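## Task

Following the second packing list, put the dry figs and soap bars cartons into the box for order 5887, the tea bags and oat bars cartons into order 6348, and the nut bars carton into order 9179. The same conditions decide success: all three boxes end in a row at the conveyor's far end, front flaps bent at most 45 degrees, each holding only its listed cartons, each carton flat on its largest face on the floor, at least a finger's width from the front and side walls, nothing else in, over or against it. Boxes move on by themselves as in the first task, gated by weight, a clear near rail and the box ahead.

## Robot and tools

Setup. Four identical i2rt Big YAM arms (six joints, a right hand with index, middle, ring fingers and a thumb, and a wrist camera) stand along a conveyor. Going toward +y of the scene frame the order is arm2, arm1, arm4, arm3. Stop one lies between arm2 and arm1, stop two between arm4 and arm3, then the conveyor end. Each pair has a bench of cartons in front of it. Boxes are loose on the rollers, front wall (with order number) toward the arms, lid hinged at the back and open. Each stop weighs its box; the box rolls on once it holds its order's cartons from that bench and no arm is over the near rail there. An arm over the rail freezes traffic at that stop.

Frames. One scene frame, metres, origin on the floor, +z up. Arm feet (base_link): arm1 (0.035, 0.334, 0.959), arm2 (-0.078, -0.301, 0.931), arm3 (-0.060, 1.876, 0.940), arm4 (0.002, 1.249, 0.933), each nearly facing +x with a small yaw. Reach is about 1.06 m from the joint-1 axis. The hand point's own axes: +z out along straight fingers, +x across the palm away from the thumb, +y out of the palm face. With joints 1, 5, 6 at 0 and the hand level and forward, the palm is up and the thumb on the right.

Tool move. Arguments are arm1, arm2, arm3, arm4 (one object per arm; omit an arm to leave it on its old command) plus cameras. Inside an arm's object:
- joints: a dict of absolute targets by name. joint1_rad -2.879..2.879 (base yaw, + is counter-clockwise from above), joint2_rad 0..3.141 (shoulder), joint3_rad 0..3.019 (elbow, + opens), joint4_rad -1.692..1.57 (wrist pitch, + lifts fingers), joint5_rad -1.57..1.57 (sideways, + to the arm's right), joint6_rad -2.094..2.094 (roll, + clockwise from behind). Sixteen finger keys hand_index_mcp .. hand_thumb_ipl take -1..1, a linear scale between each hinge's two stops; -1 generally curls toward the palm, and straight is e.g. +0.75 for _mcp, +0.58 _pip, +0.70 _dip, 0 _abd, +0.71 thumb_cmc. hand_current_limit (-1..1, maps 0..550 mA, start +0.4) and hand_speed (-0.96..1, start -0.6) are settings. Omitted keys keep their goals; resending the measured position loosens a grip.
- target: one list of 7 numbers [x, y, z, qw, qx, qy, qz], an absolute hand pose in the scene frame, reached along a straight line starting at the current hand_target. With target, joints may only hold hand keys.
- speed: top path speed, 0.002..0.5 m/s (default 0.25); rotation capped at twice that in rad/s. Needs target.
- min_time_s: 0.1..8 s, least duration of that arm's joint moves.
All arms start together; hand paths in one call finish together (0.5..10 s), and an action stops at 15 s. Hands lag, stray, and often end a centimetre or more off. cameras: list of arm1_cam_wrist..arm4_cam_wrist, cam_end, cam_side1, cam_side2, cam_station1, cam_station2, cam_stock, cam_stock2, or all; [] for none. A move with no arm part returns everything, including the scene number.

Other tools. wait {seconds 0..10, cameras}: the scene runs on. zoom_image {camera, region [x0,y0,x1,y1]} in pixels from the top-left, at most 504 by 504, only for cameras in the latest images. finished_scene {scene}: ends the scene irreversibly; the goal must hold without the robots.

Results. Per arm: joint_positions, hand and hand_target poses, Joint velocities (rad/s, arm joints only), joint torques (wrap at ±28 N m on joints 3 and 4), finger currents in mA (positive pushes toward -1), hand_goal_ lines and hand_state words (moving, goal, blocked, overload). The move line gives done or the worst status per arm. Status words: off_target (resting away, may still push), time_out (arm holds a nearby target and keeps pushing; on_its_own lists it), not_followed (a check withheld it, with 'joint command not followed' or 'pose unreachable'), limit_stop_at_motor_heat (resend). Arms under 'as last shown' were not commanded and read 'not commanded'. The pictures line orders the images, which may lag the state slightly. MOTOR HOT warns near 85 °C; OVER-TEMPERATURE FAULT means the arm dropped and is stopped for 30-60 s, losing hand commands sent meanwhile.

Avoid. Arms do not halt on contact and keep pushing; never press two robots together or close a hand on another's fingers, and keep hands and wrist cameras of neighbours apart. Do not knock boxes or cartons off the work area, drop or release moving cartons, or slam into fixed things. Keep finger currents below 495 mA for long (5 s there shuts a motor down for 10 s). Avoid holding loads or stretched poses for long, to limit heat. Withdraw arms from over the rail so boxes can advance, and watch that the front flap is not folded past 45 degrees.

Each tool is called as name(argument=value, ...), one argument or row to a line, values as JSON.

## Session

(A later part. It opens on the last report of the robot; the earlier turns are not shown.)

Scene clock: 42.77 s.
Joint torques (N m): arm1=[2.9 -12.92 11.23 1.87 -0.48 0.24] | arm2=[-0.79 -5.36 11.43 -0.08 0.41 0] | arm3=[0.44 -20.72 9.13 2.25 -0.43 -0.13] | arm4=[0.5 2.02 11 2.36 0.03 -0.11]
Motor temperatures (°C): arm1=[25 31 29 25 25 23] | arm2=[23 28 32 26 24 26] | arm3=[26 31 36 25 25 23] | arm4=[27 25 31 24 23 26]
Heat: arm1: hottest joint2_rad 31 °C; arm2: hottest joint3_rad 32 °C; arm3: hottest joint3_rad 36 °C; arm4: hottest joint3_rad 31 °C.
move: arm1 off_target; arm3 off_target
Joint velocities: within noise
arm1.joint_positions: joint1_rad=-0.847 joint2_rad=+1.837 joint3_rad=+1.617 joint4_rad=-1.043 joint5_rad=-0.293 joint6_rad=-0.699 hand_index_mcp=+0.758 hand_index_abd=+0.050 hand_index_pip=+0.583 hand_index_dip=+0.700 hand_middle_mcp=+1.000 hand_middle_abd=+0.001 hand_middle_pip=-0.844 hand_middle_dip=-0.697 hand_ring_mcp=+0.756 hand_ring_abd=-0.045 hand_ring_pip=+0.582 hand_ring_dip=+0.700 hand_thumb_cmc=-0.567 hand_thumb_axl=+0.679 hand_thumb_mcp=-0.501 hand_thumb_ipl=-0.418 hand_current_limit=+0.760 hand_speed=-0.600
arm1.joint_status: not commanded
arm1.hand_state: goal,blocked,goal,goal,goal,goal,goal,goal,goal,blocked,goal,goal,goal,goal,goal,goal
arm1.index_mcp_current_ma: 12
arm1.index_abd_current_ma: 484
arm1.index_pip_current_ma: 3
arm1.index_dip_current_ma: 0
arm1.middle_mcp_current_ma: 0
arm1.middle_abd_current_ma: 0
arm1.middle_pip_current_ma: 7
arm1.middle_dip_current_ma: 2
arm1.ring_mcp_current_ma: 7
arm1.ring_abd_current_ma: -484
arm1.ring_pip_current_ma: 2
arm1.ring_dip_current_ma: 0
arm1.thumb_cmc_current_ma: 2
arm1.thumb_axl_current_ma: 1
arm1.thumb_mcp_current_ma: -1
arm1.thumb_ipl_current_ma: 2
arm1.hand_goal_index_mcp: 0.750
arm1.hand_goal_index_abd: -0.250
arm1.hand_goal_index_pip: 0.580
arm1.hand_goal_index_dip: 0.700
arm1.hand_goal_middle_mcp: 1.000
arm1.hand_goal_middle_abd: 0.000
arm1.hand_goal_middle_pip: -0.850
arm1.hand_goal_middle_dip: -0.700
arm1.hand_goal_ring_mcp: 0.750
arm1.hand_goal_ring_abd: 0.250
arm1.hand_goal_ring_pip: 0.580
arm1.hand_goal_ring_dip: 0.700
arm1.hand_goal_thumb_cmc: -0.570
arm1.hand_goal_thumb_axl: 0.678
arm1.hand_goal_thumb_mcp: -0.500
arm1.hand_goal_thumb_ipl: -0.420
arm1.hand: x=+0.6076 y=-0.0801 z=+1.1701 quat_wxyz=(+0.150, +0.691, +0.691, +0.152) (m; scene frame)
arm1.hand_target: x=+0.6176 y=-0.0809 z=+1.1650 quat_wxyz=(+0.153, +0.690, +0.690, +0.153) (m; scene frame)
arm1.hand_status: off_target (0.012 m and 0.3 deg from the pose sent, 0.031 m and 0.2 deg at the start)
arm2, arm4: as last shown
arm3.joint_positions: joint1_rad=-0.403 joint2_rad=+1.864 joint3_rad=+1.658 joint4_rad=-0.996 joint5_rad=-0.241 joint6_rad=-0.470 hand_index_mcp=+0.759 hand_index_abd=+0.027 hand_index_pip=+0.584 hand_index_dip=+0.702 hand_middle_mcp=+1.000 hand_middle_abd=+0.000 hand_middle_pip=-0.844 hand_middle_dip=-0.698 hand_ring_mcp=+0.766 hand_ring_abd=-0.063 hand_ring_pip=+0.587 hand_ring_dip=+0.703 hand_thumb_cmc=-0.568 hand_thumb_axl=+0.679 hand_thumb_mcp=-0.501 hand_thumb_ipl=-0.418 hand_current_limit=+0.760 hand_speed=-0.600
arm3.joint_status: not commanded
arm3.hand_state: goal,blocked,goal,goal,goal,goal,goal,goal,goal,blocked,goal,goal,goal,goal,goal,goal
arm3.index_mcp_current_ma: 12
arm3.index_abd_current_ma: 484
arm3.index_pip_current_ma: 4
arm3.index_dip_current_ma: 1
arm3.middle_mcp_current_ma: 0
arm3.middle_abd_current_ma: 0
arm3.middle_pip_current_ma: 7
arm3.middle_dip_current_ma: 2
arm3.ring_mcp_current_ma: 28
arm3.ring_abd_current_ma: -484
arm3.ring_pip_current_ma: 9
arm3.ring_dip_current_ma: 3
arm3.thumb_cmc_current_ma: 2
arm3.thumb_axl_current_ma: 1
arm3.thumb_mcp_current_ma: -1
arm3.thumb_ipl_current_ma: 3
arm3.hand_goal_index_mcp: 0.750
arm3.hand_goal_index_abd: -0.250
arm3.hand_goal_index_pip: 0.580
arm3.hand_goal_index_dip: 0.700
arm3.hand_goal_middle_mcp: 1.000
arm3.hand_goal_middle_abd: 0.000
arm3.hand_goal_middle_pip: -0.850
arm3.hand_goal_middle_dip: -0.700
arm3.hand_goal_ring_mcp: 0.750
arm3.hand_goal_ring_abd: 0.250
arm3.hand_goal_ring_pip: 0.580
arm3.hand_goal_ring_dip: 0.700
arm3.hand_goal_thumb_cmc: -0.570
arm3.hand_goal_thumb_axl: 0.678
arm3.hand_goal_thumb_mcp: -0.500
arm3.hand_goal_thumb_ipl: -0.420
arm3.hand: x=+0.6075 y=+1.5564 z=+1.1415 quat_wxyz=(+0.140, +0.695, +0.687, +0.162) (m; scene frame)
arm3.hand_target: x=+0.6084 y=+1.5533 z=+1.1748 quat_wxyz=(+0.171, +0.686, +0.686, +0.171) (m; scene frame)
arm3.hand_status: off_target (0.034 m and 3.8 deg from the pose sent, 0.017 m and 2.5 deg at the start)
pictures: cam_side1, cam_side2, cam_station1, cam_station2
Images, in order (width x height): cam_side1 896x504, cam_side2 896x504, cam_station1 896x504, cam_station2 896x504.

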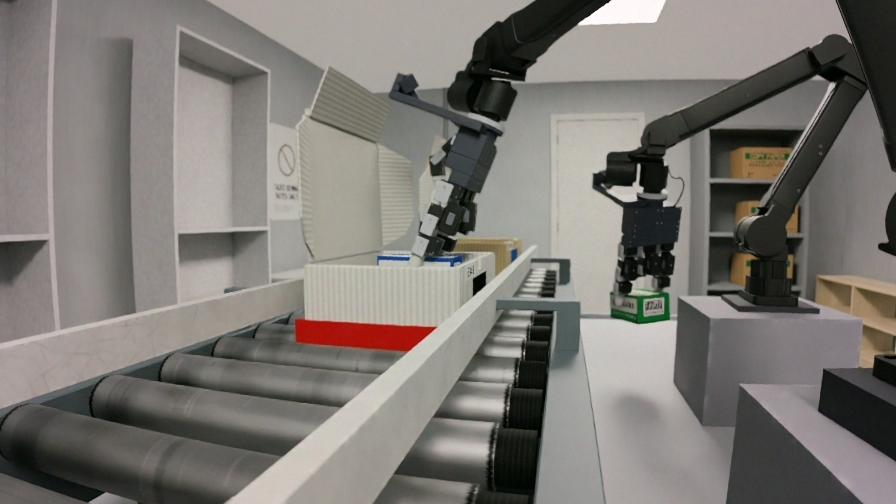

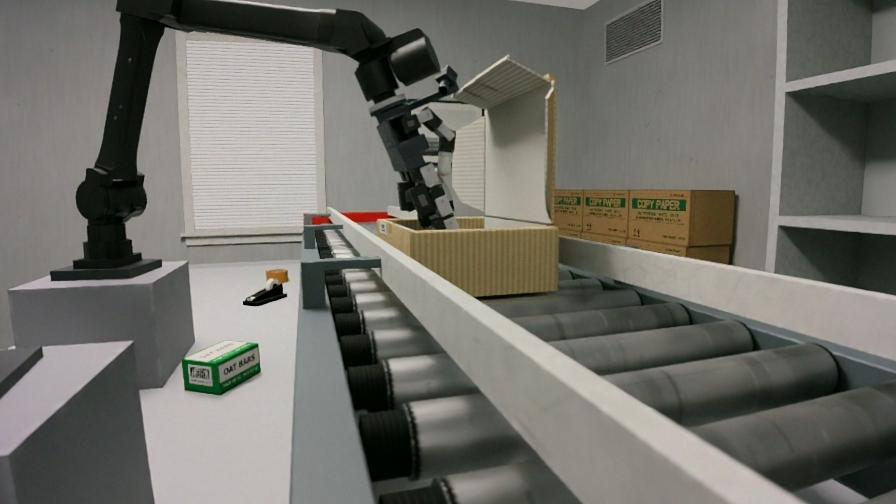

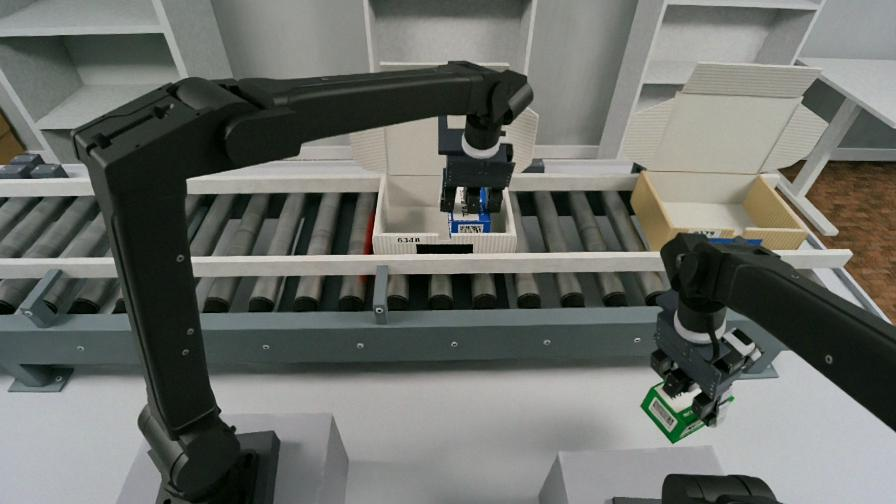

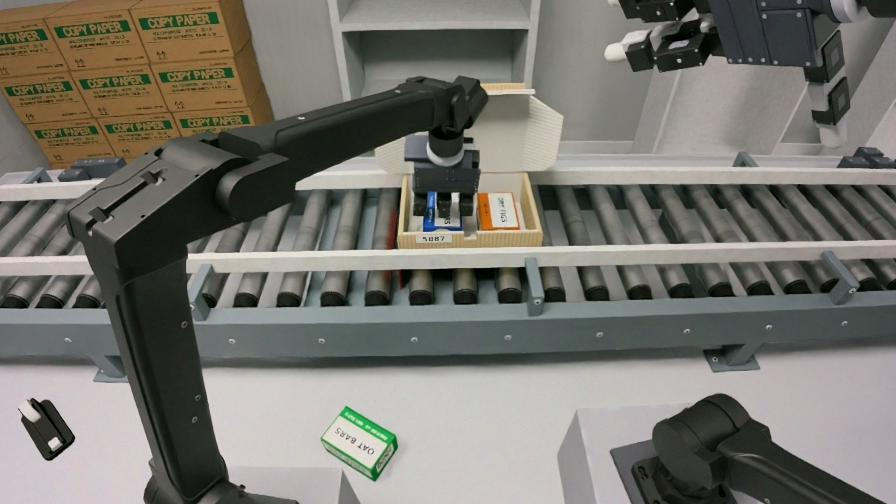

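move(
  arm1={"target": [0.618, -0.081, 1.145, 0.153, 0.6903, 0.6903, 0.153], "speed": 0.05},
  arm3={"target": [0.609, 1.553, 1.165, 0.1711, 0.6861, 0.6861, 0.1711], "speed": 0.05},
  cameras=["cam_side1", "cam_side2", "cam_end"],
)

zoom_image(
  camera="cam_side2",
  region=[340, 20, 620, 320],
)

zoom_image(
  camera="cam_side1",
  region=[295, 220, 515, 360],
)

Scene clock: 44.23 s.
Joint torques (N m): arm1=[3.02 -12.81 10.51 1.81 -0.49 0.26] | arm2=[-0.5 -4.95 11.41 -0.28 0.45 0.01] | arm3=[0.44 -19.78 8.92 2.52 -0.41 -0.13] | arm4=[0.44 2.02 11.02 2.36 0.03 -0.11]
Motor temperatures (°C): arm1=[25 31 29 25 25 23] | arm2=[23 28 32 26 24 26] | arm3=[26 31 36 25 25 23] | arm4=[27 25 31 24 23 26]
Heat: arm1: hottest joint2_rad 31 °C; arm2: hottest joint3_rad 32 °C; arm3: hottest joint3_rad 36 °C; arm4: hottest joint3_rad 31 °C.
move: arm1 off_target; arm3 off_target
Joint velocities: within noise
arm1.joint_positions: joint1_rad=-0.847 joint2_rad=+1.850 joint3_rad=+1.588 joint4_rad=-0.994 joint5_rad=-0.293 joint6_rad=-0.699 hand_index_mcp=+0.758 hand_index_abd=+0.050 hand_index_pip=+0.583 hand_index_dip=+0.700 hand_middle_mcp=+1.000 hand_middle_abd=+0.001 hand_middle_pip=-0.844 hand_middle_dip=-0.697 hand_ring_mcp=+0.756 hand_ring_abd=-0.045 hand_ring_pip=+0.582 hand_ring_dip=+0.700 hand_thumb_cmc=-0.567 hand_thumb_axl=+0.679 hand_thumb_mcp=-0.501 hand_thumb_ipl=-0.418 hand_current_limit=+0.760 hand_speed=-0.600
arm1.joint_status: not commanded
arm1.hand_state: goal,blocked,goal,goal,goal,goal,goal,goal,goal,blocked,goal,goal,goal,goal,goal,goal
arm1.index_mcp_current_ma: 12
arm1.index_abd_current_ma: 484
arm1.index_pip_current_ma: 3
arm1.index_dip_current_ma: 0
arm1.middle_mcp_current_ma: 0
arm1.middle_abd_current_ma: 0
arm1.middle_pip_current_ma: 7
arm1.middle_dip_current_ma: 2
arm1.ring_mcp_current_ma: 7
arm1.ring_abd_current_ma: -484
arm1.ring_pip_current_ma: 2
arm1.ring_dip_current_ma: 0
arm1.thumb_cmc_current_ma: 2
arm1.thumb_axl_current_ma: 1
arm1.thumb_mcp_current_ma: -1
arm1.thumb_ipl_current_ma: 2
arm1.hand_goal_index_mcp: 0.750
arm1.hand_goal_index_abd: -0.250
arm1.hand_goal_index_pip: 0.580
arm1.hand_goal_index_dip: 0.700
arm1.hand_goal_middle_mcp: 1.000
arm1.hand_goal_middle_abd: 0.000
arm1.hand_goal_middle_pip: -0.850
arm1.hand_goal_middle_dip: -0.700
arm1.hand_goal_ring_mcp: 0.750
arm1.hand_goal_ring_abd: 0.250
arm1.hand_goal_ring_pip: 0.580
arm1.hand_goal_ring_dip: 0.700
arm1.hand_goal_thumb_cmc: -0.570
arm1.hand_goal_thumb_axl: 0.678
arm1.hand_goal_thumb_mcp: -0.500
arm1.hand_goal_thumb_ipl: -0.420
arm1.hand: x=+0.6091 y=-0.0816 z=+1.1535 quat_wxyz=(+0.154, +0.690, +0.690, +0.152) (m; scene frame)
arm1.hand_target: x=+0.6176 y=-0.0808 z=+1.1452 quat_wxyz=(+0.153, +0.690, +0.690, +0.153) (m; scene frame)
arm1.hand_status: off_target (0.012 m and 0.1 deg from the pose sent, 0.027 m and 0.3 deg at the start)
arm2, arm4: as last shown
arm3.joint_positions: joint1_rad=-0.403 joint2_rad=+1.856 joint3_rad=+1.643 joint4_rad=-0.978 joint5_rad=-0.242 joint6_rad=-0.470 hand_index_mcp=+0.759 hand_index_abd=+0.027 hand_index_pip=+0.584 hand_index_dip=+0.702 hand_middle_mcp=+1.000 hand_middle_abd=+0.000 hand_middle_pip=-0.844 hand_middle_dip=-0.698 hand_ring_mcp=+0.766 hand_ring_abd=-0.063 hand_ring_pip=+0.587 hand_ring_dip=+0.703 hand_thumb_cmc=-0.568 hand_thumb_axl=+0.679 hand_thumb_mcp=-0.501 hand_thumb_ipl=-0.418 hand_current_limit=+0.760 hand_speed=-0.600
arm3.joint_status: not commanded
arm3.hand_state: goal,blocked,goal,goal,goal,goal,goal,goal,goal,blocked,goal,goal,goal,goal,goal,goal
arm3.index_mcp_current_ma: 13
arm3.index_abd_current_ma: 484
arm3.index_pip_current_ma: 4
arm3.index_dip_current_ma: 1
arm3.middle_mcp_current_ma: 0
arm3.middle_abd_current_ma: 0
arm3.middle_pip_current_ma: 7
arm3.middle_dip_current_ma: 2
arm3.ring_mcp_current_ma: 28
arm3.ring_abd_current_ma: -484
arm3.ring_pip_current_ma: 9
arm3.ring_dip_current_ma: 3
arm3.thumb_cmc_current_ma: 2
arm3.thumb_axl_current_ma: 1
arm3.thumb_mcp_current_ma: -1
arm3.thumb_ipl_current_ma: 3
arm3.hand_goal_index_mcp: 0.750
arm3.hand_goal_index_abd: -0.250
arm3.hand_goal_index_pip: 0.580
arm3.hand_goal_index_dip: 0.700
arm3.hand_goal_middle_mcp: 1.000
arm3.hand_goal_middle_abd: 0.000
arm3.hand_goal_middle_pip: -0.850
arm3.hand_goal_middle_dip: -0.700
arm3.hand_goal_ring_mcp: 0.750
arm3.hand_goal_ring_abd: 0.250
arm3.hand_goal_ring_pip: 0.580
arm3.hand_goal_ring_dip: 0.700
arm3.hand_goal_thumb_cmc: -0.570
arm3.hand_goal_thumb_axl: 0.678
arm3.hand_goal_thumb_mcp: -0.500
arm3.hand_goal_thumb_ipl: -0.420
arm3.hand: x=+0.6065 y=+1.5571 z=+1.1413 quat_wxyz=(+0.145, +0.693, +0.687, +0.163) (m; scene frame)
arm3.hand_target: x=+0.6085 y=+1.5531 z=+1.1651 quat_wxyz=(+0.171, +0.686, +0.686, +0.171) (m; scene frame)
arm3.hand_status: off_target (0.024 m and 3.2 deg from the pose sent, 0.024 m and 3.8 deg at the start)
pictures: cam_end, cam_side1, cam_side2
Images, in order (width x height): cam_end 896x504, cam_side1 896x504, cam_side2 896x504.

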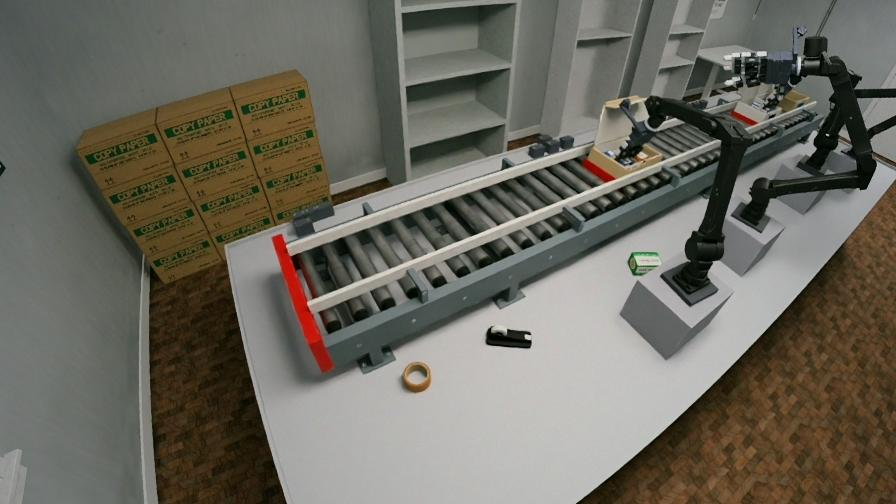

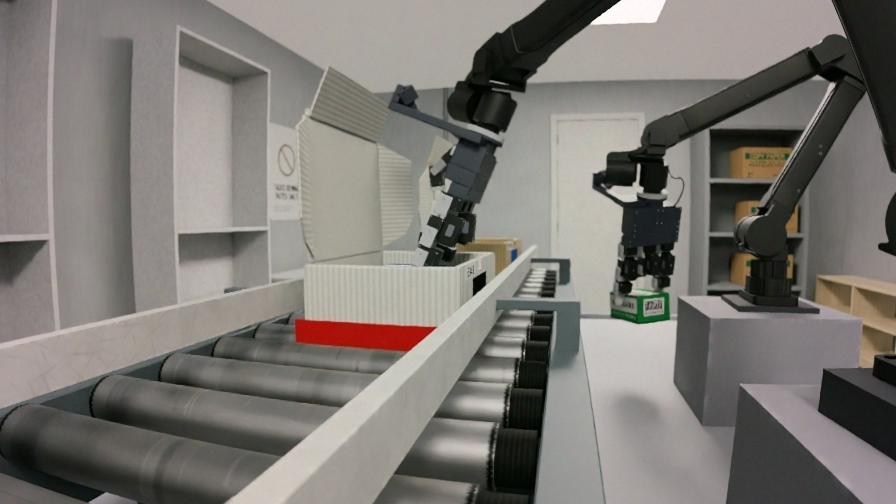

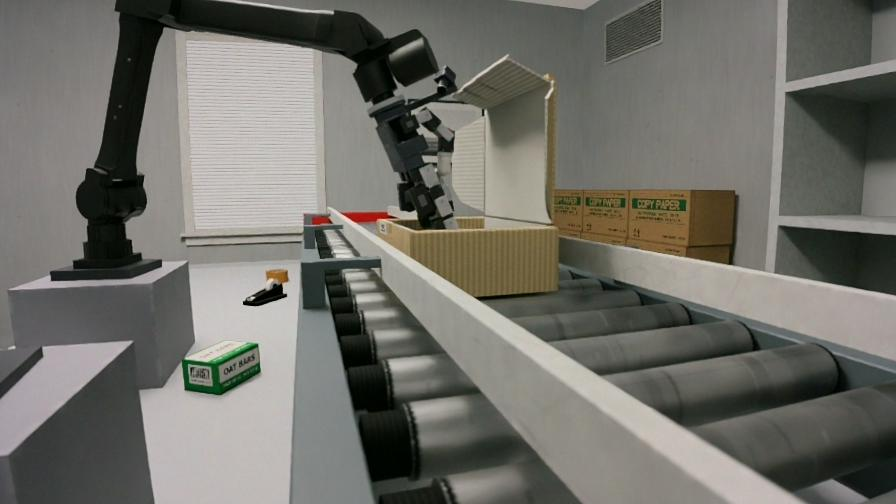

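Scaled by 1.680.

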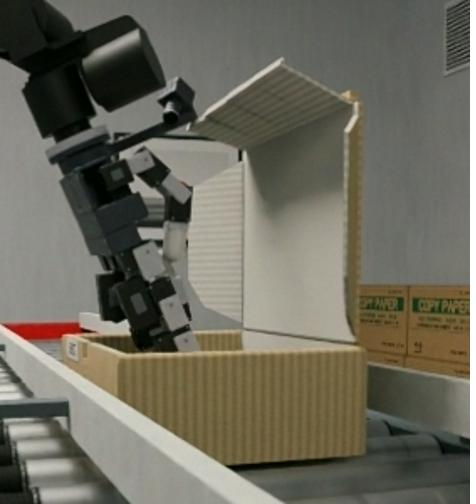

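Scaled by 2.291.

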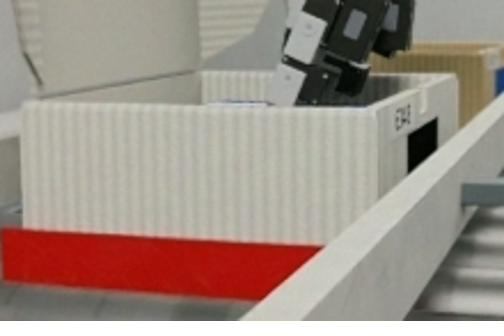

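move(
  arm1={"target": [0.618, -0.081, 1.130, 0.153, 0.6903, 0.6903, 0.153], "speed": 0.05},
  arm3={"joints": {"hand_index_abd": 0.10, "hand_ring_abd": -0.13, "hand_current_limit": 0.4}},
  cameras=["cam_side1", "cam_side2", "cam_station1", "cam_station2"],
)

zoom_image(
  camera="cam_station1",
  region=[365, 160, 535, 260],
)

zoom_image(
  camera="cam_station2",
  region=[390, 160, 560, 260],
)

zoom_image(
  camera="cam_side1",
  region=[295, 220, 515, 360],
)

Scene clock: 45.73 s.
Joint torques (N m): arm1=[2.96 -12.45 10.11 1.87 -0.47 0.26] | arm2=[-0.67 -5.13 11.37 -0.12 0.45 0] | arm3=[0.38 -19.19 9.01 2.04 -0.31 -0.13] | arm4=[0.44 2.02 11.02 2.37 0.03 -0.11]
Motor temperatures (°C): arm1=[25 31 29 25 25 23] | arm2=[23 28 32 26 24 26] | arm3=[26 32 36 25 25 23] | arm4=[27 25 31 24 23 26]
Heat: arm1: hottest joint2_rad 31 °C; arm2: hottest joint3_rad 32 °C; arm3: hottest joint3_rad 36 °C; arm4: hottest joint3_rad 31 °C.
move: arm1 off_target; arm3 done
Joint velocities: within noise
arm1.joint_positions: joint1_rad=-0.847 joint2_rad=+1.854 joint3_rad=+1.567 joint4_rad=-0.959 joint5_rad=-0.292 joint6_rad=-0.699 hand_index_mcp=+0.758 hand_index_abd=+0.050 hand_index_pip=+0.583 hand_index_dip=+0.700 hand_middle_mcp=+1.000 hand_middle_abd=+0.001 hand_middle_pip=-0.844 hand_middle_dip=-0.697 hand_ring_mcp=+0.756 hand_ring_abd=-0.045 hand_ring_pip=+0.582 hand_ring_dip=+0.700 hand_thumb_cmc=-0.567 hand_thumb_axl=+0.679 hand_thumb_mcp=-0.501 hand_thumb_ipl=-0.418 hand_current_limit=+0.760 hand_speed=-0.600
arm1.joint_status: not commanded
arm1.hand_state: goal,blocked,goal,goal,goal,goal,goal,goal,goal,blocked,goal,goal,goal,goal,goal,goal
arm1.index_mcp_current_ma: 11
arm1.index_abd_current_ma: 484
arm1.index_pip_current_ma: 3
arm1.index_dip_current_ma: 0
arm1.middle_mcp_current_ma: 0
arm1.middle_abd_current_ma: 0
arm1.middle_pip_current_ma: 7
arm1.middle_dip_current_ma: 2
arm1.ring_mcp_current_ma: 8
arm1.ring_abd_current_ma: -484
arm1.ring_pip_current_ma: 2
arm1.ring_dip_current_ma: 0
arm1.thumb_cmc_current_ma: 2
arm1.thumb_axl_current_ma: 1
arm1.thumb_mcp_current_ma: -1
arm1.thumb_ipl_current_ma: 2
arm1.hand_goal_index_mcp: 0.750
arm1.hand_goal_index_abd: -0.250
arm1.hand_goal_index_pip: 0.580
arm1.hand_goal_index_dip: 0.700
arm1.hand_goal_middle_mcp: 1.000
arm1.hand_goal_middle_abd: 0.000
arm1.hand_goal_middle_pip: -0.850
arm1.hand_goal_middle_dip: -0.700
arm1.hand_goal_ring_mcp: 0.750
arm1.hand_goal_ring_abd: 0.250
arm1.hand_goal_ring_pip: 0.580
arm1.hand_goal_ring_dip: 0.700
arm1.hand_goal_thumb_cmc: -0.570
arm1.hand_goal_thumb_axl: 0.678
arm1.hand_goal_thumb_mcp: -0.500
arm1.hand_goal_thumb_ipl: -0.420
arm1.hand: x=+0.6098 y=-0.0823 z=+1.1451 quat_wxyz=(+0.159, +0.689, +0.690, +0.152) (m; scene frame)
arm1.hand_target: x=+0.6174 y=-0.0807 z=+1.1302 quat_wxyz=(+0.153, +0.690, +0.690, +0.153) (m; scene frame)
arm1.hand_status: off_target (0.017 m and 0.7 deg from the pose sent, 0.025 m and 0.1 deg at the start)
arm2, arm4: as last shown
arm3.joint_positions: joint1_rad=-0.403 joint2_rad=+1.849 joint3_rad=+1.642 joint4_rad=-0.965 joint5_rad=-0.244 joint6_rad=-0.470 hand_index_mcp=+0.758 hand_index_abd=+0.098 hand_index_pip=+0.584 hand_index_dip=+0.702 hand_middle_mcp=+1.000 hand_middle_abd=+0.000 hand_middle_pip=-0.844 hand_middle_dip=-0.698 hand_ring_mcp=+0.758 hand_ring_abd=-0.128 hand_ring_pip=+0.584 hand_ring_dip=+0.703 hand_thumb_cmc=-0.568 hand_thumb_axl=+0.679 hand_thumb_mcp=-0.501 hand_thumb_ipl=-0.418 hand_current_limit=+0.400 hand_speed=-0.600
arm3.joint_status: all done
arm3.hand_state: goal,goal,goal,goal,goal,goal,goal,goal,goal,goal,goal,goal,goal,goal,goal,goal
arm3.index_mcp_current_ma: 10
arm3.index_abd_current_ma: -2
arm3.index_pip_current_ma: 4
arm3.index_dip_current_ma: 1
arm3.middle_mcp_current_ma: 0
arm3.middle_abd_current_ma: 0
arm3.middle_pip_current_ma: 7
arm3.middle_dip_current_ma: 2
arm3.ring_mcp_current_ma: 12
arm3.ring_abd_current_ma: 1
arm3.ring_pip_current_ma: 4
arm3.ring_dip_current_ma: 3
arm3.thumb_cmc_current_ma: 2
arm3.thumb_axl_current_ma: 1
arm3.thumb_mcp_current_ma: -1
arm3.thumb_ipl_current_ma: 3
arm3.hand_goal_index_mcp: 0.750
arm3.hand_goal_index_abd: 0.100
arm3.hand_goal_index_pip: 0.580
arm3.hand_goal_index_dip: 0.700
arm3.hand_goal_middle_mcp: 1.000
arm3.hand_goal_middle_abd: 0.000
arm3.hand_goal_middle_pip: -0.850
arm3.hand_goal_middle_dip: -0.700
arm3.hand_goal_ring_mcp: 0.750
arm3.hand_goal_ring_abd: -0.130
arm3.hand_goal_ring_pip: 0.580
arm3.hand_goal_ring_dip: 0.700
arm3.hand_goal_thumb_cmc: -0.570
arm3.hand_goal_thumb_axl: 0.678
arm3.hand_goal_thumb_mcp: -0.500
arm3.hand_goal_thumb_ipl: -0.420
arm3.hand: x=+0.6082 y=+1.5567 z=+1.1482 quat_wxyz=(+0.153, +0.691, +0.686, +0.167) (m; scene frame)
arm3.hand_target: x=+0.6085 y=+1.5531 z=+1.1648 quat_wxyz=(+0.171, +0.686, +0.686, +0.171) (m; scene frame)
arm3.hand_status: not commanded
pictures: cam_side1, cam_side2, cam_station1, cam_station2
Images, in order (width x height): cam_side1 896x504, cam_side2 896x504, cam_station1 896x504, cam_station2 896x504.

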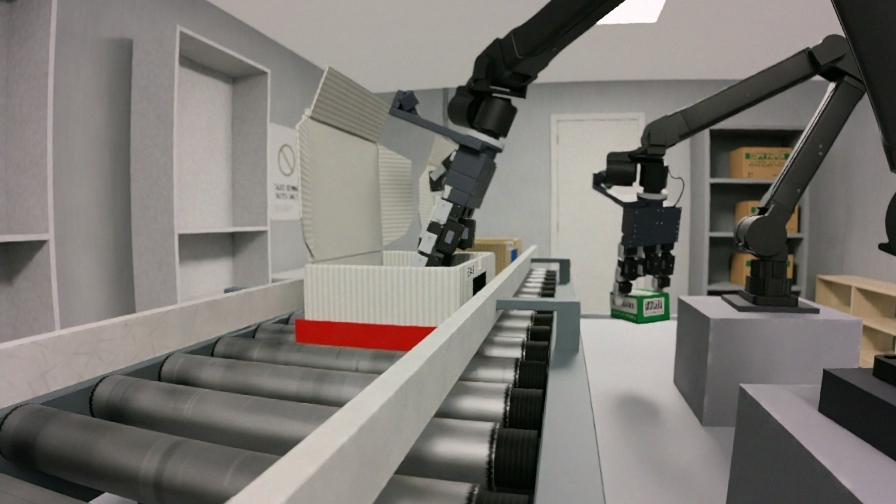

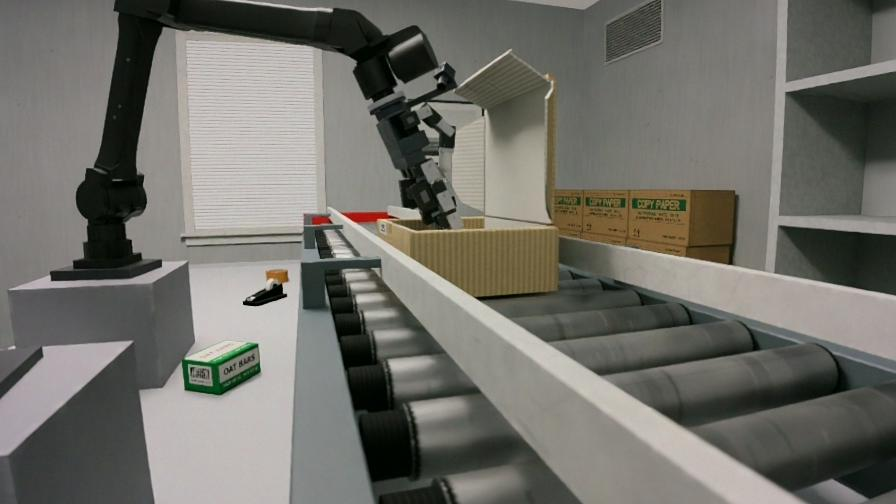

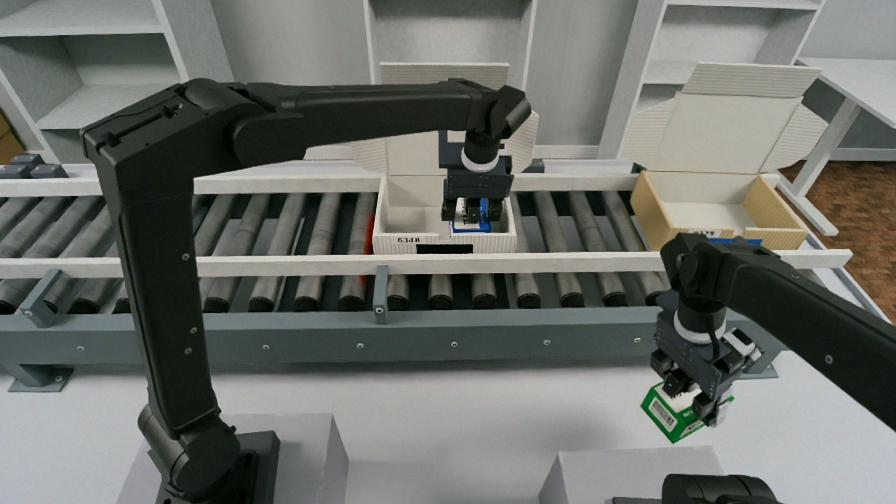

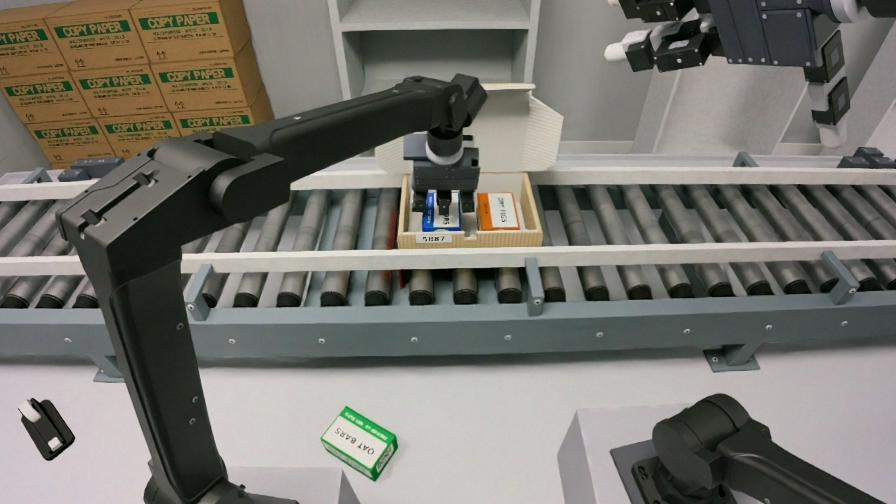

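Scaled by 2.965.

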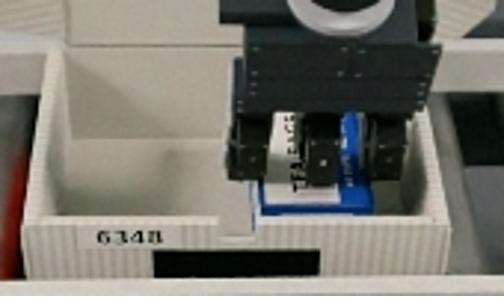

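Scaled by 2.965.

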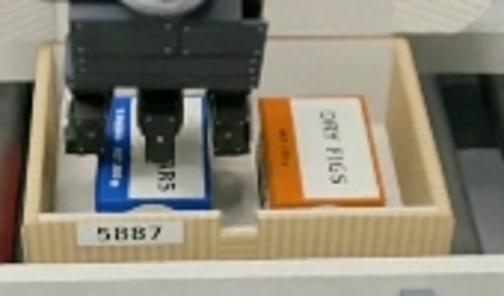

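Scaled by 2.291.

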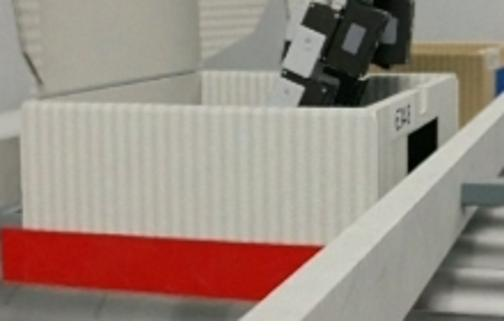

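move(
  arm1={"target": [0.618, -0.081, 1.118, 0.153, 0.6903, 0.6903, 0.153], "speed": 0.05},
  arm3={"target": [0.600, 1.557, 1.33, 0.1711, 0.6861, 0.6861, 0.1711], "speed": 0.15},
  cameras=["cam_side2", "cam_station1", "cam_station2"],
)

zoom_image(
  camera="cam_side2",
  region=[340, 20, 620, 320],
)

zoom_image(
  camera="cam_station2",
  region=[370, 60, 570, 260],
)

Scene clock: 47.97 s.
Joint torques (N m): arm1=[2.9 -11.87 9.37 1.96 -0.46 0.25] | arm2=[-0.56 -5.54 11.32 -0.18 0.41 0.06] | arm3=[0.21 -16.32 13.23 1.02 -0.37 -0.16] | arm4=[0.38 2.02 11.02 2.37 0.03 -0.11]
Motor temperatures (°C): arm1=[25 31 29 25 25 23] | arm2=[23 28 32 26 24 26] | arm3=[26 32 36 25 25 23] | arm4=[27 25 31 24 23 26]
Heat: arm1: hottest joint2_rad 31 °C; arm2: hottest joint3_rad 32 °C; arm3: hottest joint3_rad 36 °C; arm4: hottest joint3_rad 31 °C.
move: arm1 off_target; arm3 off_target
Joint velocities: within noise
arm1.joint_positions: joint1_rad=-0.847 joint2_rad=+1.854 joint3_rad=+1.554 joint4_rad=-0.932 joint5_rad=-0.293 joint6_rad=-0.699 hand_index_mcp=+0.753 hand_index_abd=+0.049 hand_index_pip=+0.583 hand_index_dip=+0.700 hand_middle_mcp=+1.000 hand_middle_abd=+0.001 hand_middle_pip=-0.844 hand_middle_dip=-0.697 hand_ring_mcp=+0.756 hand_ring_abd=-0.045 hand_ring_pip=+0.583 hand_ring_dip=+0.701 hand_thumb_cmc=-0.567 hand_thumb_axl=+0.679 hand_thumb_mcp=-0.501 hand_thumb_ipl=-0.418 hand_current_limit=+0.760 hand_speed=-0.600
arm1.joint_status: not commanded
arm1.hand_state: goal,blocked,goal,goal,goal,goal,goal,goal,goal,blocked,goal,goal,goal,goal,goal,goal
arm1.index_mcp_current_ma: 3
arm1.index_abd_current_ma: 484
arm1.index_pip_current_ma: 3
arm1.index_dip_current_ma: 0
arm1.middle_mcp_current_ma: 0
arm1.middle_abd_current_ma: 0
arm1.middle_pip_current_ma: 7
arm1.middle_dip_current_ma: 2
arm1.ring_mcp_current_ma: 8
arm1.ring_abd_current_ma: -484
arm1.ring_pip_current_ma: 3
arm1.ring_dip_current_ma: 0
arm1.thumb_cmc_current_ma: 2
arm1.thumb_axl_current_ma: 1
arm1.thumb_mcp_current_ma: -1
arm1.thumb_ipl_current_ma: 2
arm1.hand_goal_index_mcp: 0.750
arm1.hand_goal_index_abd: -0.250
arm1.hand_goal_index_pip: 0.580
arm1.hand_goal_index_dip: 0.700
arm1.hand_goal_middle_mcp: 1.000
arm1.hand_goal_middle_abd: 0.000
arm1.hand_goal_middle_pip: -0.850
arm1.hand_goal_middle_dip: -0.700
arm1.hand_goal_ring_mcp: 0.750
arm1.hand_goal_ring_abd: 0.250
arm1.hand_goal_ring_pip: 0.580
arm1.hand_goal_ring_dip: 0.700
arm1.hand_goal_thumb_cmc: -0.570
arm1.hand_goal_thumb_axl: 0.678
arm1.hand_goal_thumb_mcp: -0.500
arm1.hand_goal_thumb_ipl: -0.420
arm1.hand: x=+0.6108 y=-0.0832 z=+1.1427 quat_wxyz=(+0.166, +0.688, +0.690, +0.152) (m; scene frame)
arm1.hand_target: x=+0.6170 y=-0.0804 z=+1.1183 quat_wxyz=(+0.153, +0.690, +0.690, +0.153) (m; scene frame)
arm1.hand_status: off_target (0.026 m and 1.5 deg from the pose sent, 0.028 m and 0.6 deg at the start)
arm2.joint_positions: joint1_rad=+0.008 joint2_rad=+1.019 joint3_rad=+0.583 joint4_rad=-1.051 joint5_rad=+0.312 joint6_rad=+1.067 hand_index_mcp=+0.762 hand_index_abd=+0.052 hand_index_pip=+0.584 hand_index_dip=+0.700 hand_middle_mcp=+0.999 hand_middle_abd=+0.001 hand_middle_pip=-0.845 hand_middle_dip=-0.697 hand_ring_mcp=+0.758 hand_ring_abd=-0.044 hand_ring_pip=+0.584 hand_ring_dip=+0.701 hand_thumb_cmc=-0.568 hand_thumb_axl=+0.679 hand_thumb_mcp=-0.500 hand_thumb_ipl=-0.418 hand_current_limit=+0.760 hand_speed=-0.600
arm2.joint_status: not commanded
arm2.hand_state: goal,blocked,goal,goal,goal,goal,goal,goal,goal,blocked,goal,goal,goal,goal,goal,goal
arm2.index_mcp_current_ma: 8
arm2.index_abd_current_ma: 484
arm2.index_pip_current_ma: 1
arm2.index_dip_current_ma: 0
arm2.middle_mcp_current_ma: 0
arm2.middle_abd_current_ma: 0
arm2.middle_pip_current_ma: 2
arm2.middle_dip_current_ma: 1
arm2.ring_mcp_current_ma: 4
arm2.ring_abd_current_ma: -484
arm2.ring_pip_current_ma: 1
arm2.ring_dip_current_ma: 0
arm2.thumb_cmc_current_ma: 0
arm2.thumb_axl_current_ma: 0
arm2.thumb_mcp_current_ma: 0
arm2.thumb_ipl_current_ma: 1
arm2.hand_goal_index_mcp: 0.750
arm2.hand_goal_index_abd: -0.250
arm2.hand_goal_index_pip: 0.580
arm2.hand_goal_index_dip: 0.700
arm2.hand_goal_middle_mcp: 1.000
arm2.hand_goal_middle_abd: 0.000
arm2.hand_goal_middle_pip: -0.850
arm2.hand_goal_middle_dip: -0.700
arm2.hand_goal_ring_mcp: 0.750
arm2.hand_goal_ring_abd: 0.250
arm2.hand_goal_ring_pip: 0.580
arm2.hand_goal_ring_dip: 0.700
arm2.hand_goal_thumb_cmc: -0.570
arm2.hand_goal_thumb_axl: 0.678
arm2.hand_goal_thumb_mcp: -0.500
arm2.hand_goal_thumb_ipl: -0.420
arm2.hand: x=+0.1751 y=-0.4596 z=+1.0490 quat_wxyz=(+0.158, +0.967, +0.198, -0.001) (m; scene frame)
arm2.hand_target: x=+0.1952 y=-0.4607 z=+1.0795 quat_wxyz=(+0.170, +0.966, +0.192, +0.034) (m; scene frame)
arm2.hand_status: not commanded
arm3.joint_positions: joint1_rad=-0.404 joint2_rad=+1.796 joint3_rad=+1.987 joint4_rad=-1.363 joint5_rad=-0.244 joint6_rad=-0.470 hand_index_mcp=+0.755 hand_index_abd=+0.103 hand_index_pip=+0.583 hand_index_dip=+0.702 hand_middle_mcp=+1.000 hand_middle_abd=+0.000 hand_middle_pip=-0.844 hand_middle_dip=-0.698 hand_ring_mcp=+0.757 hand_ring_abd=-0.128 hand_ring_pip=+0.584 hand_ring_dip=+0.703 hand_thumb_cmc=-0.568 hand_thumb_axl=+0.679 hand_thumb_mcp=-0.501 hand_thumb_ipl=-0.418 hand_current_limit=+0.400 hand_speed=-0.600
arm3.joint_status: not commanded
arm3.hand_state: goal,goal,goal,goal,goal,goal,goal,goal,goal,goal,goal,goal,goal,goal,goal,goal
arm3.index_mcp_current_ma: 6
arm3.index_abd_current_ma: 2
arm3.index_pip_current_ma: 2
arm3.index_dip_current_ma: 1
arm3.middle_mcp_current_ma: 0
arm3.middle_abd_current_ma: 0
arm3.middle_pip_current_ma: 7
arm3.middle_dip_current_ma: 2
arm3.ring_mcp_current_ma: 10
arm3.ring_abd_current_ma: 1
arm3.ring_pip_current_ma: 4
arm3.ring_dip_current_ma: 3
arm3.thumb_cmc_current_ma: 2
arm3.thumb_axl_current_ma: 1
arm3.thumb_mcp_current_ma: -1
arm3.thumb_ipl_current_ma: 3
arm3.hand_goal_index_mcp: 0.750
arm3.hand_goal_index_abd: 0.100
arm3.hand_goal_index_pip: 0.580
arm3.hand_goal_index_dip: 0.700
arm3.hand_goal_middle_mcp: 1.000
arm3.hand_goal_middle_abd: 0.000
arm3.hand_goal_middle_pip: -0.850
arm3.hand_goal_middle_dip: -0.700
arm3.hand_goal_ring_mcp: 0.750
arm3.hand_goal_ring_abd: -0.130
arm3.hand_goal_ring_pip: 0.580
arm3.hand_goal_ring_dip: 0.700
arm3.hand_goal_thumb_cmc: -0.570
arm3.hand_goal_thumb_axl: 0.678
arm3.hand_goal_thumb_mcp: -0.500
arm3.hand_goal_thumb_ipl: -0.420
arm3.hand: x=+0.5938 y=+1.5655 z=+1.3083 quat_wxyz=(+0.154, +0.691, +0.686, +0.167) (m; scene frame)
arm3.hand_target: x=+0.5989 y=+1.5575 z=+1.3296 quat_wxyz=(+0.172, +0.686, +0.686, +0.171) (m; scene frame)
arm3.hand_status: off_target (0.024 m and 2.1 deg from the pose sent, 0.182 m and 2.1 deg at the start)
arm4.joint_positions: joint1_rad=+0.196 joint2_rad=+0.612 joint3_rad=+1.407 joint4_rad=-1.140 joint5_rad=-0.040 joint6_rad=+1.036 hand_index_mcp=+1.000 hand_index_abd=+0.001 hand_index_pip=+0.577 hand_index_dip=+0.696 hand_middle_mcp=+0.756 hand_middle_abd=+0.001 hand_middle_pip=+0.577 hand_middle_dip=+0.696 hand_ring_mcp=+0.755 hand_ring_abd=+0.001 hand_ring_pip=+0.577 hand_ring_dip=+0.696 hand_thumb_cmc=+0.715 hand_thumb_axl=+0.677 hand_thumb_mcp=+0.226 hand_thumb_ipl=+0.168 hand_current_limit=+0.400 hand_speed=-0.600
arm4.joint_status: not commanded
arm4.hand_state: overload,goal,goal,goal,goal,goal,goal,goal,goal,goal,goal,goal,goal,goal,goal,goal
arm4.index_mcp_current_ma: 0
arm4.index_abd_current_ma: 0
arm4.index_pip_current_ma: 0
arm4.index_dip_current_ma: 0
arm4.middle_mcp_current_ma: 1
arm4.middle_abd_current_ma: 0
arm4.middle_pip_current_ma: 0
arm4.middle_dip_current_ma: 0
arm4.ring_mcp_current_ma: 1
arm4.ring_abd_current_ma: 0
arm4.ring_pip_current_ma: 0
arm4.ring_dip_current_ma: 0
arm4.thumb_cmc_current_ma: 1
arm4.thumb_axl_current_ma: 0
arm4.thumb_mcp_current_ma: 0
arm4.thumb_ipl_current_ma: 0
arm4.hand_goal_index_mcp: 0.754
arm4.hand_goal_index_abd: 0.000
arm4.hand_goal_index_pip: 0.576
arm4.hand_goal_index_dip: 0.696
arm4.hand_goal_middle_mcp: 0.754
arm4.hand_goal_middle_abd: 0.000
arm4.hand_goal_middle_pip: 0.576
arm4.hand_goal_middle_dip: 0.696
arm4.hand_goal_ring_mcp: 0.754
arm4.hand_goal_ring_abd: 0.000
arm4.hand_goal_ring_pip: 0.576
arm4.hand_goal_ring_dip: 0.696
arm4.hand_goal_thumb_cmc: 0.714
arm4.hand_goal_thumb_axl: 0.678
arm4.hand_goal_thumb_mcp: 0.226
arm4.hand_goal_thumb_ipl: 0.168
arm4.hand: x=+0.2692 y=+1.2733 z=+1.5488 quat_wxyz=(+0.036, +0.729, +0.368, +0.577) (m; scene frame)
arm4.hand_target: x=+0.2649 y=+1.2717 z=+1.5613 quat_wxyz=(+0.037, +0.721, +0.364, +0.588) (m; scene frame)
arm4.hand_status: not commanded
pictures: cam_side2, cam_station1, cam_station2
Images, in order (width x height): cam_side2 896x504, cam_station1 896x504, cam_station2 896x504.

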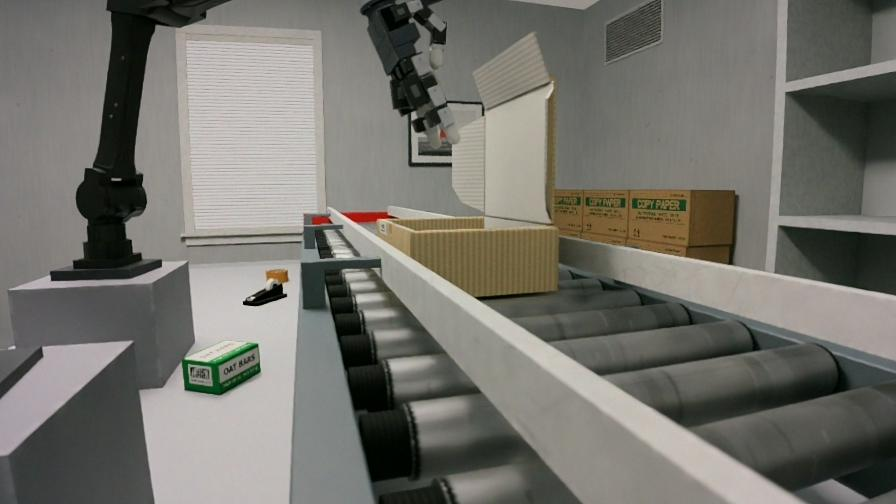

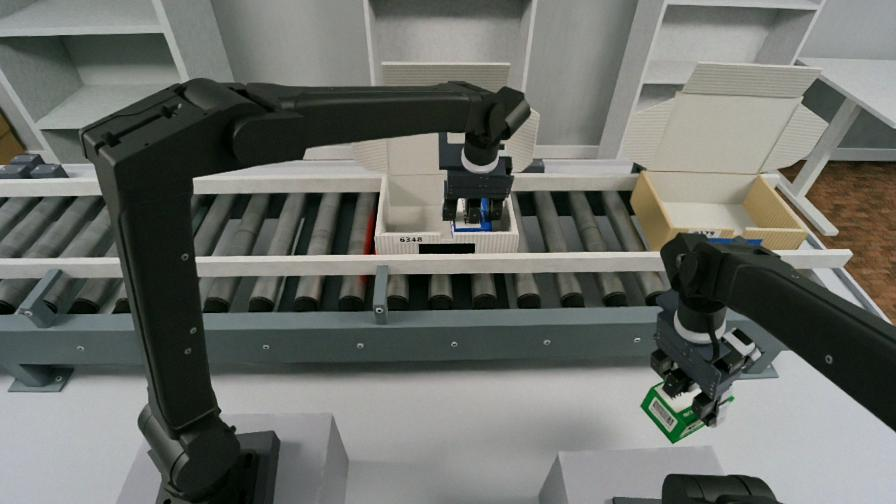

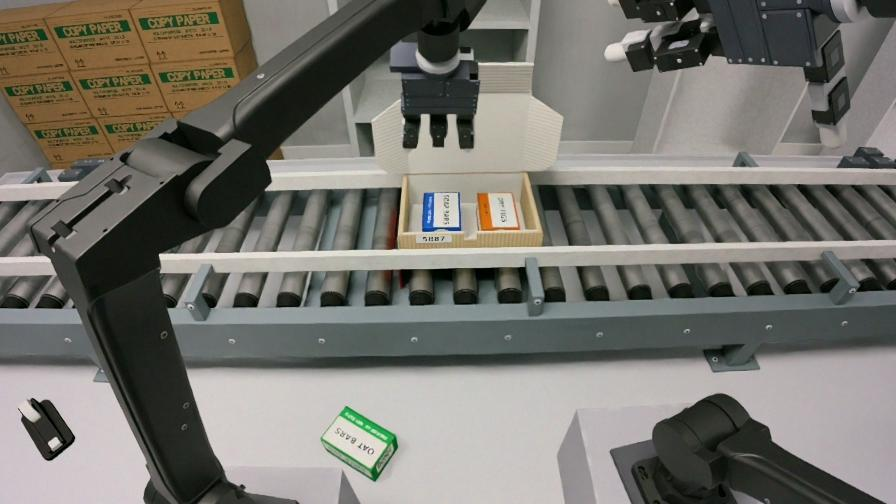

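Scaled by 1.680.

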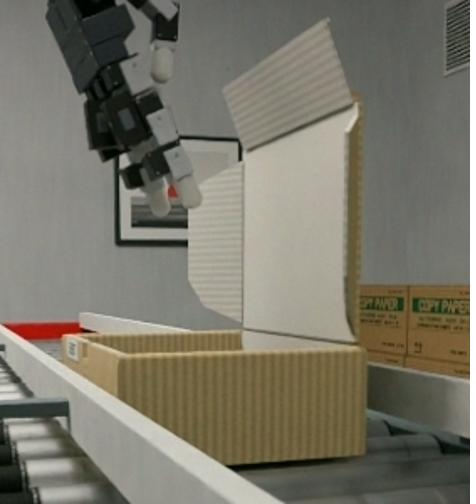

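Scaled by 2.520.

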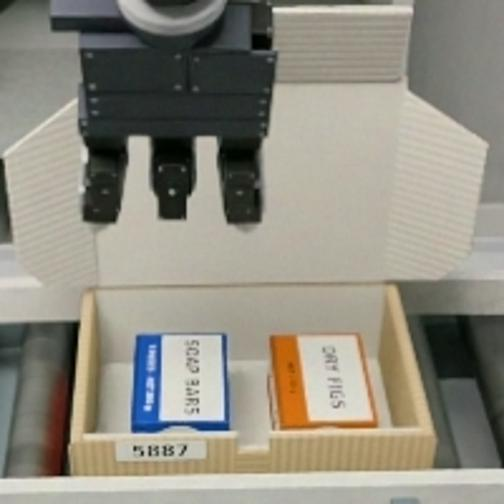

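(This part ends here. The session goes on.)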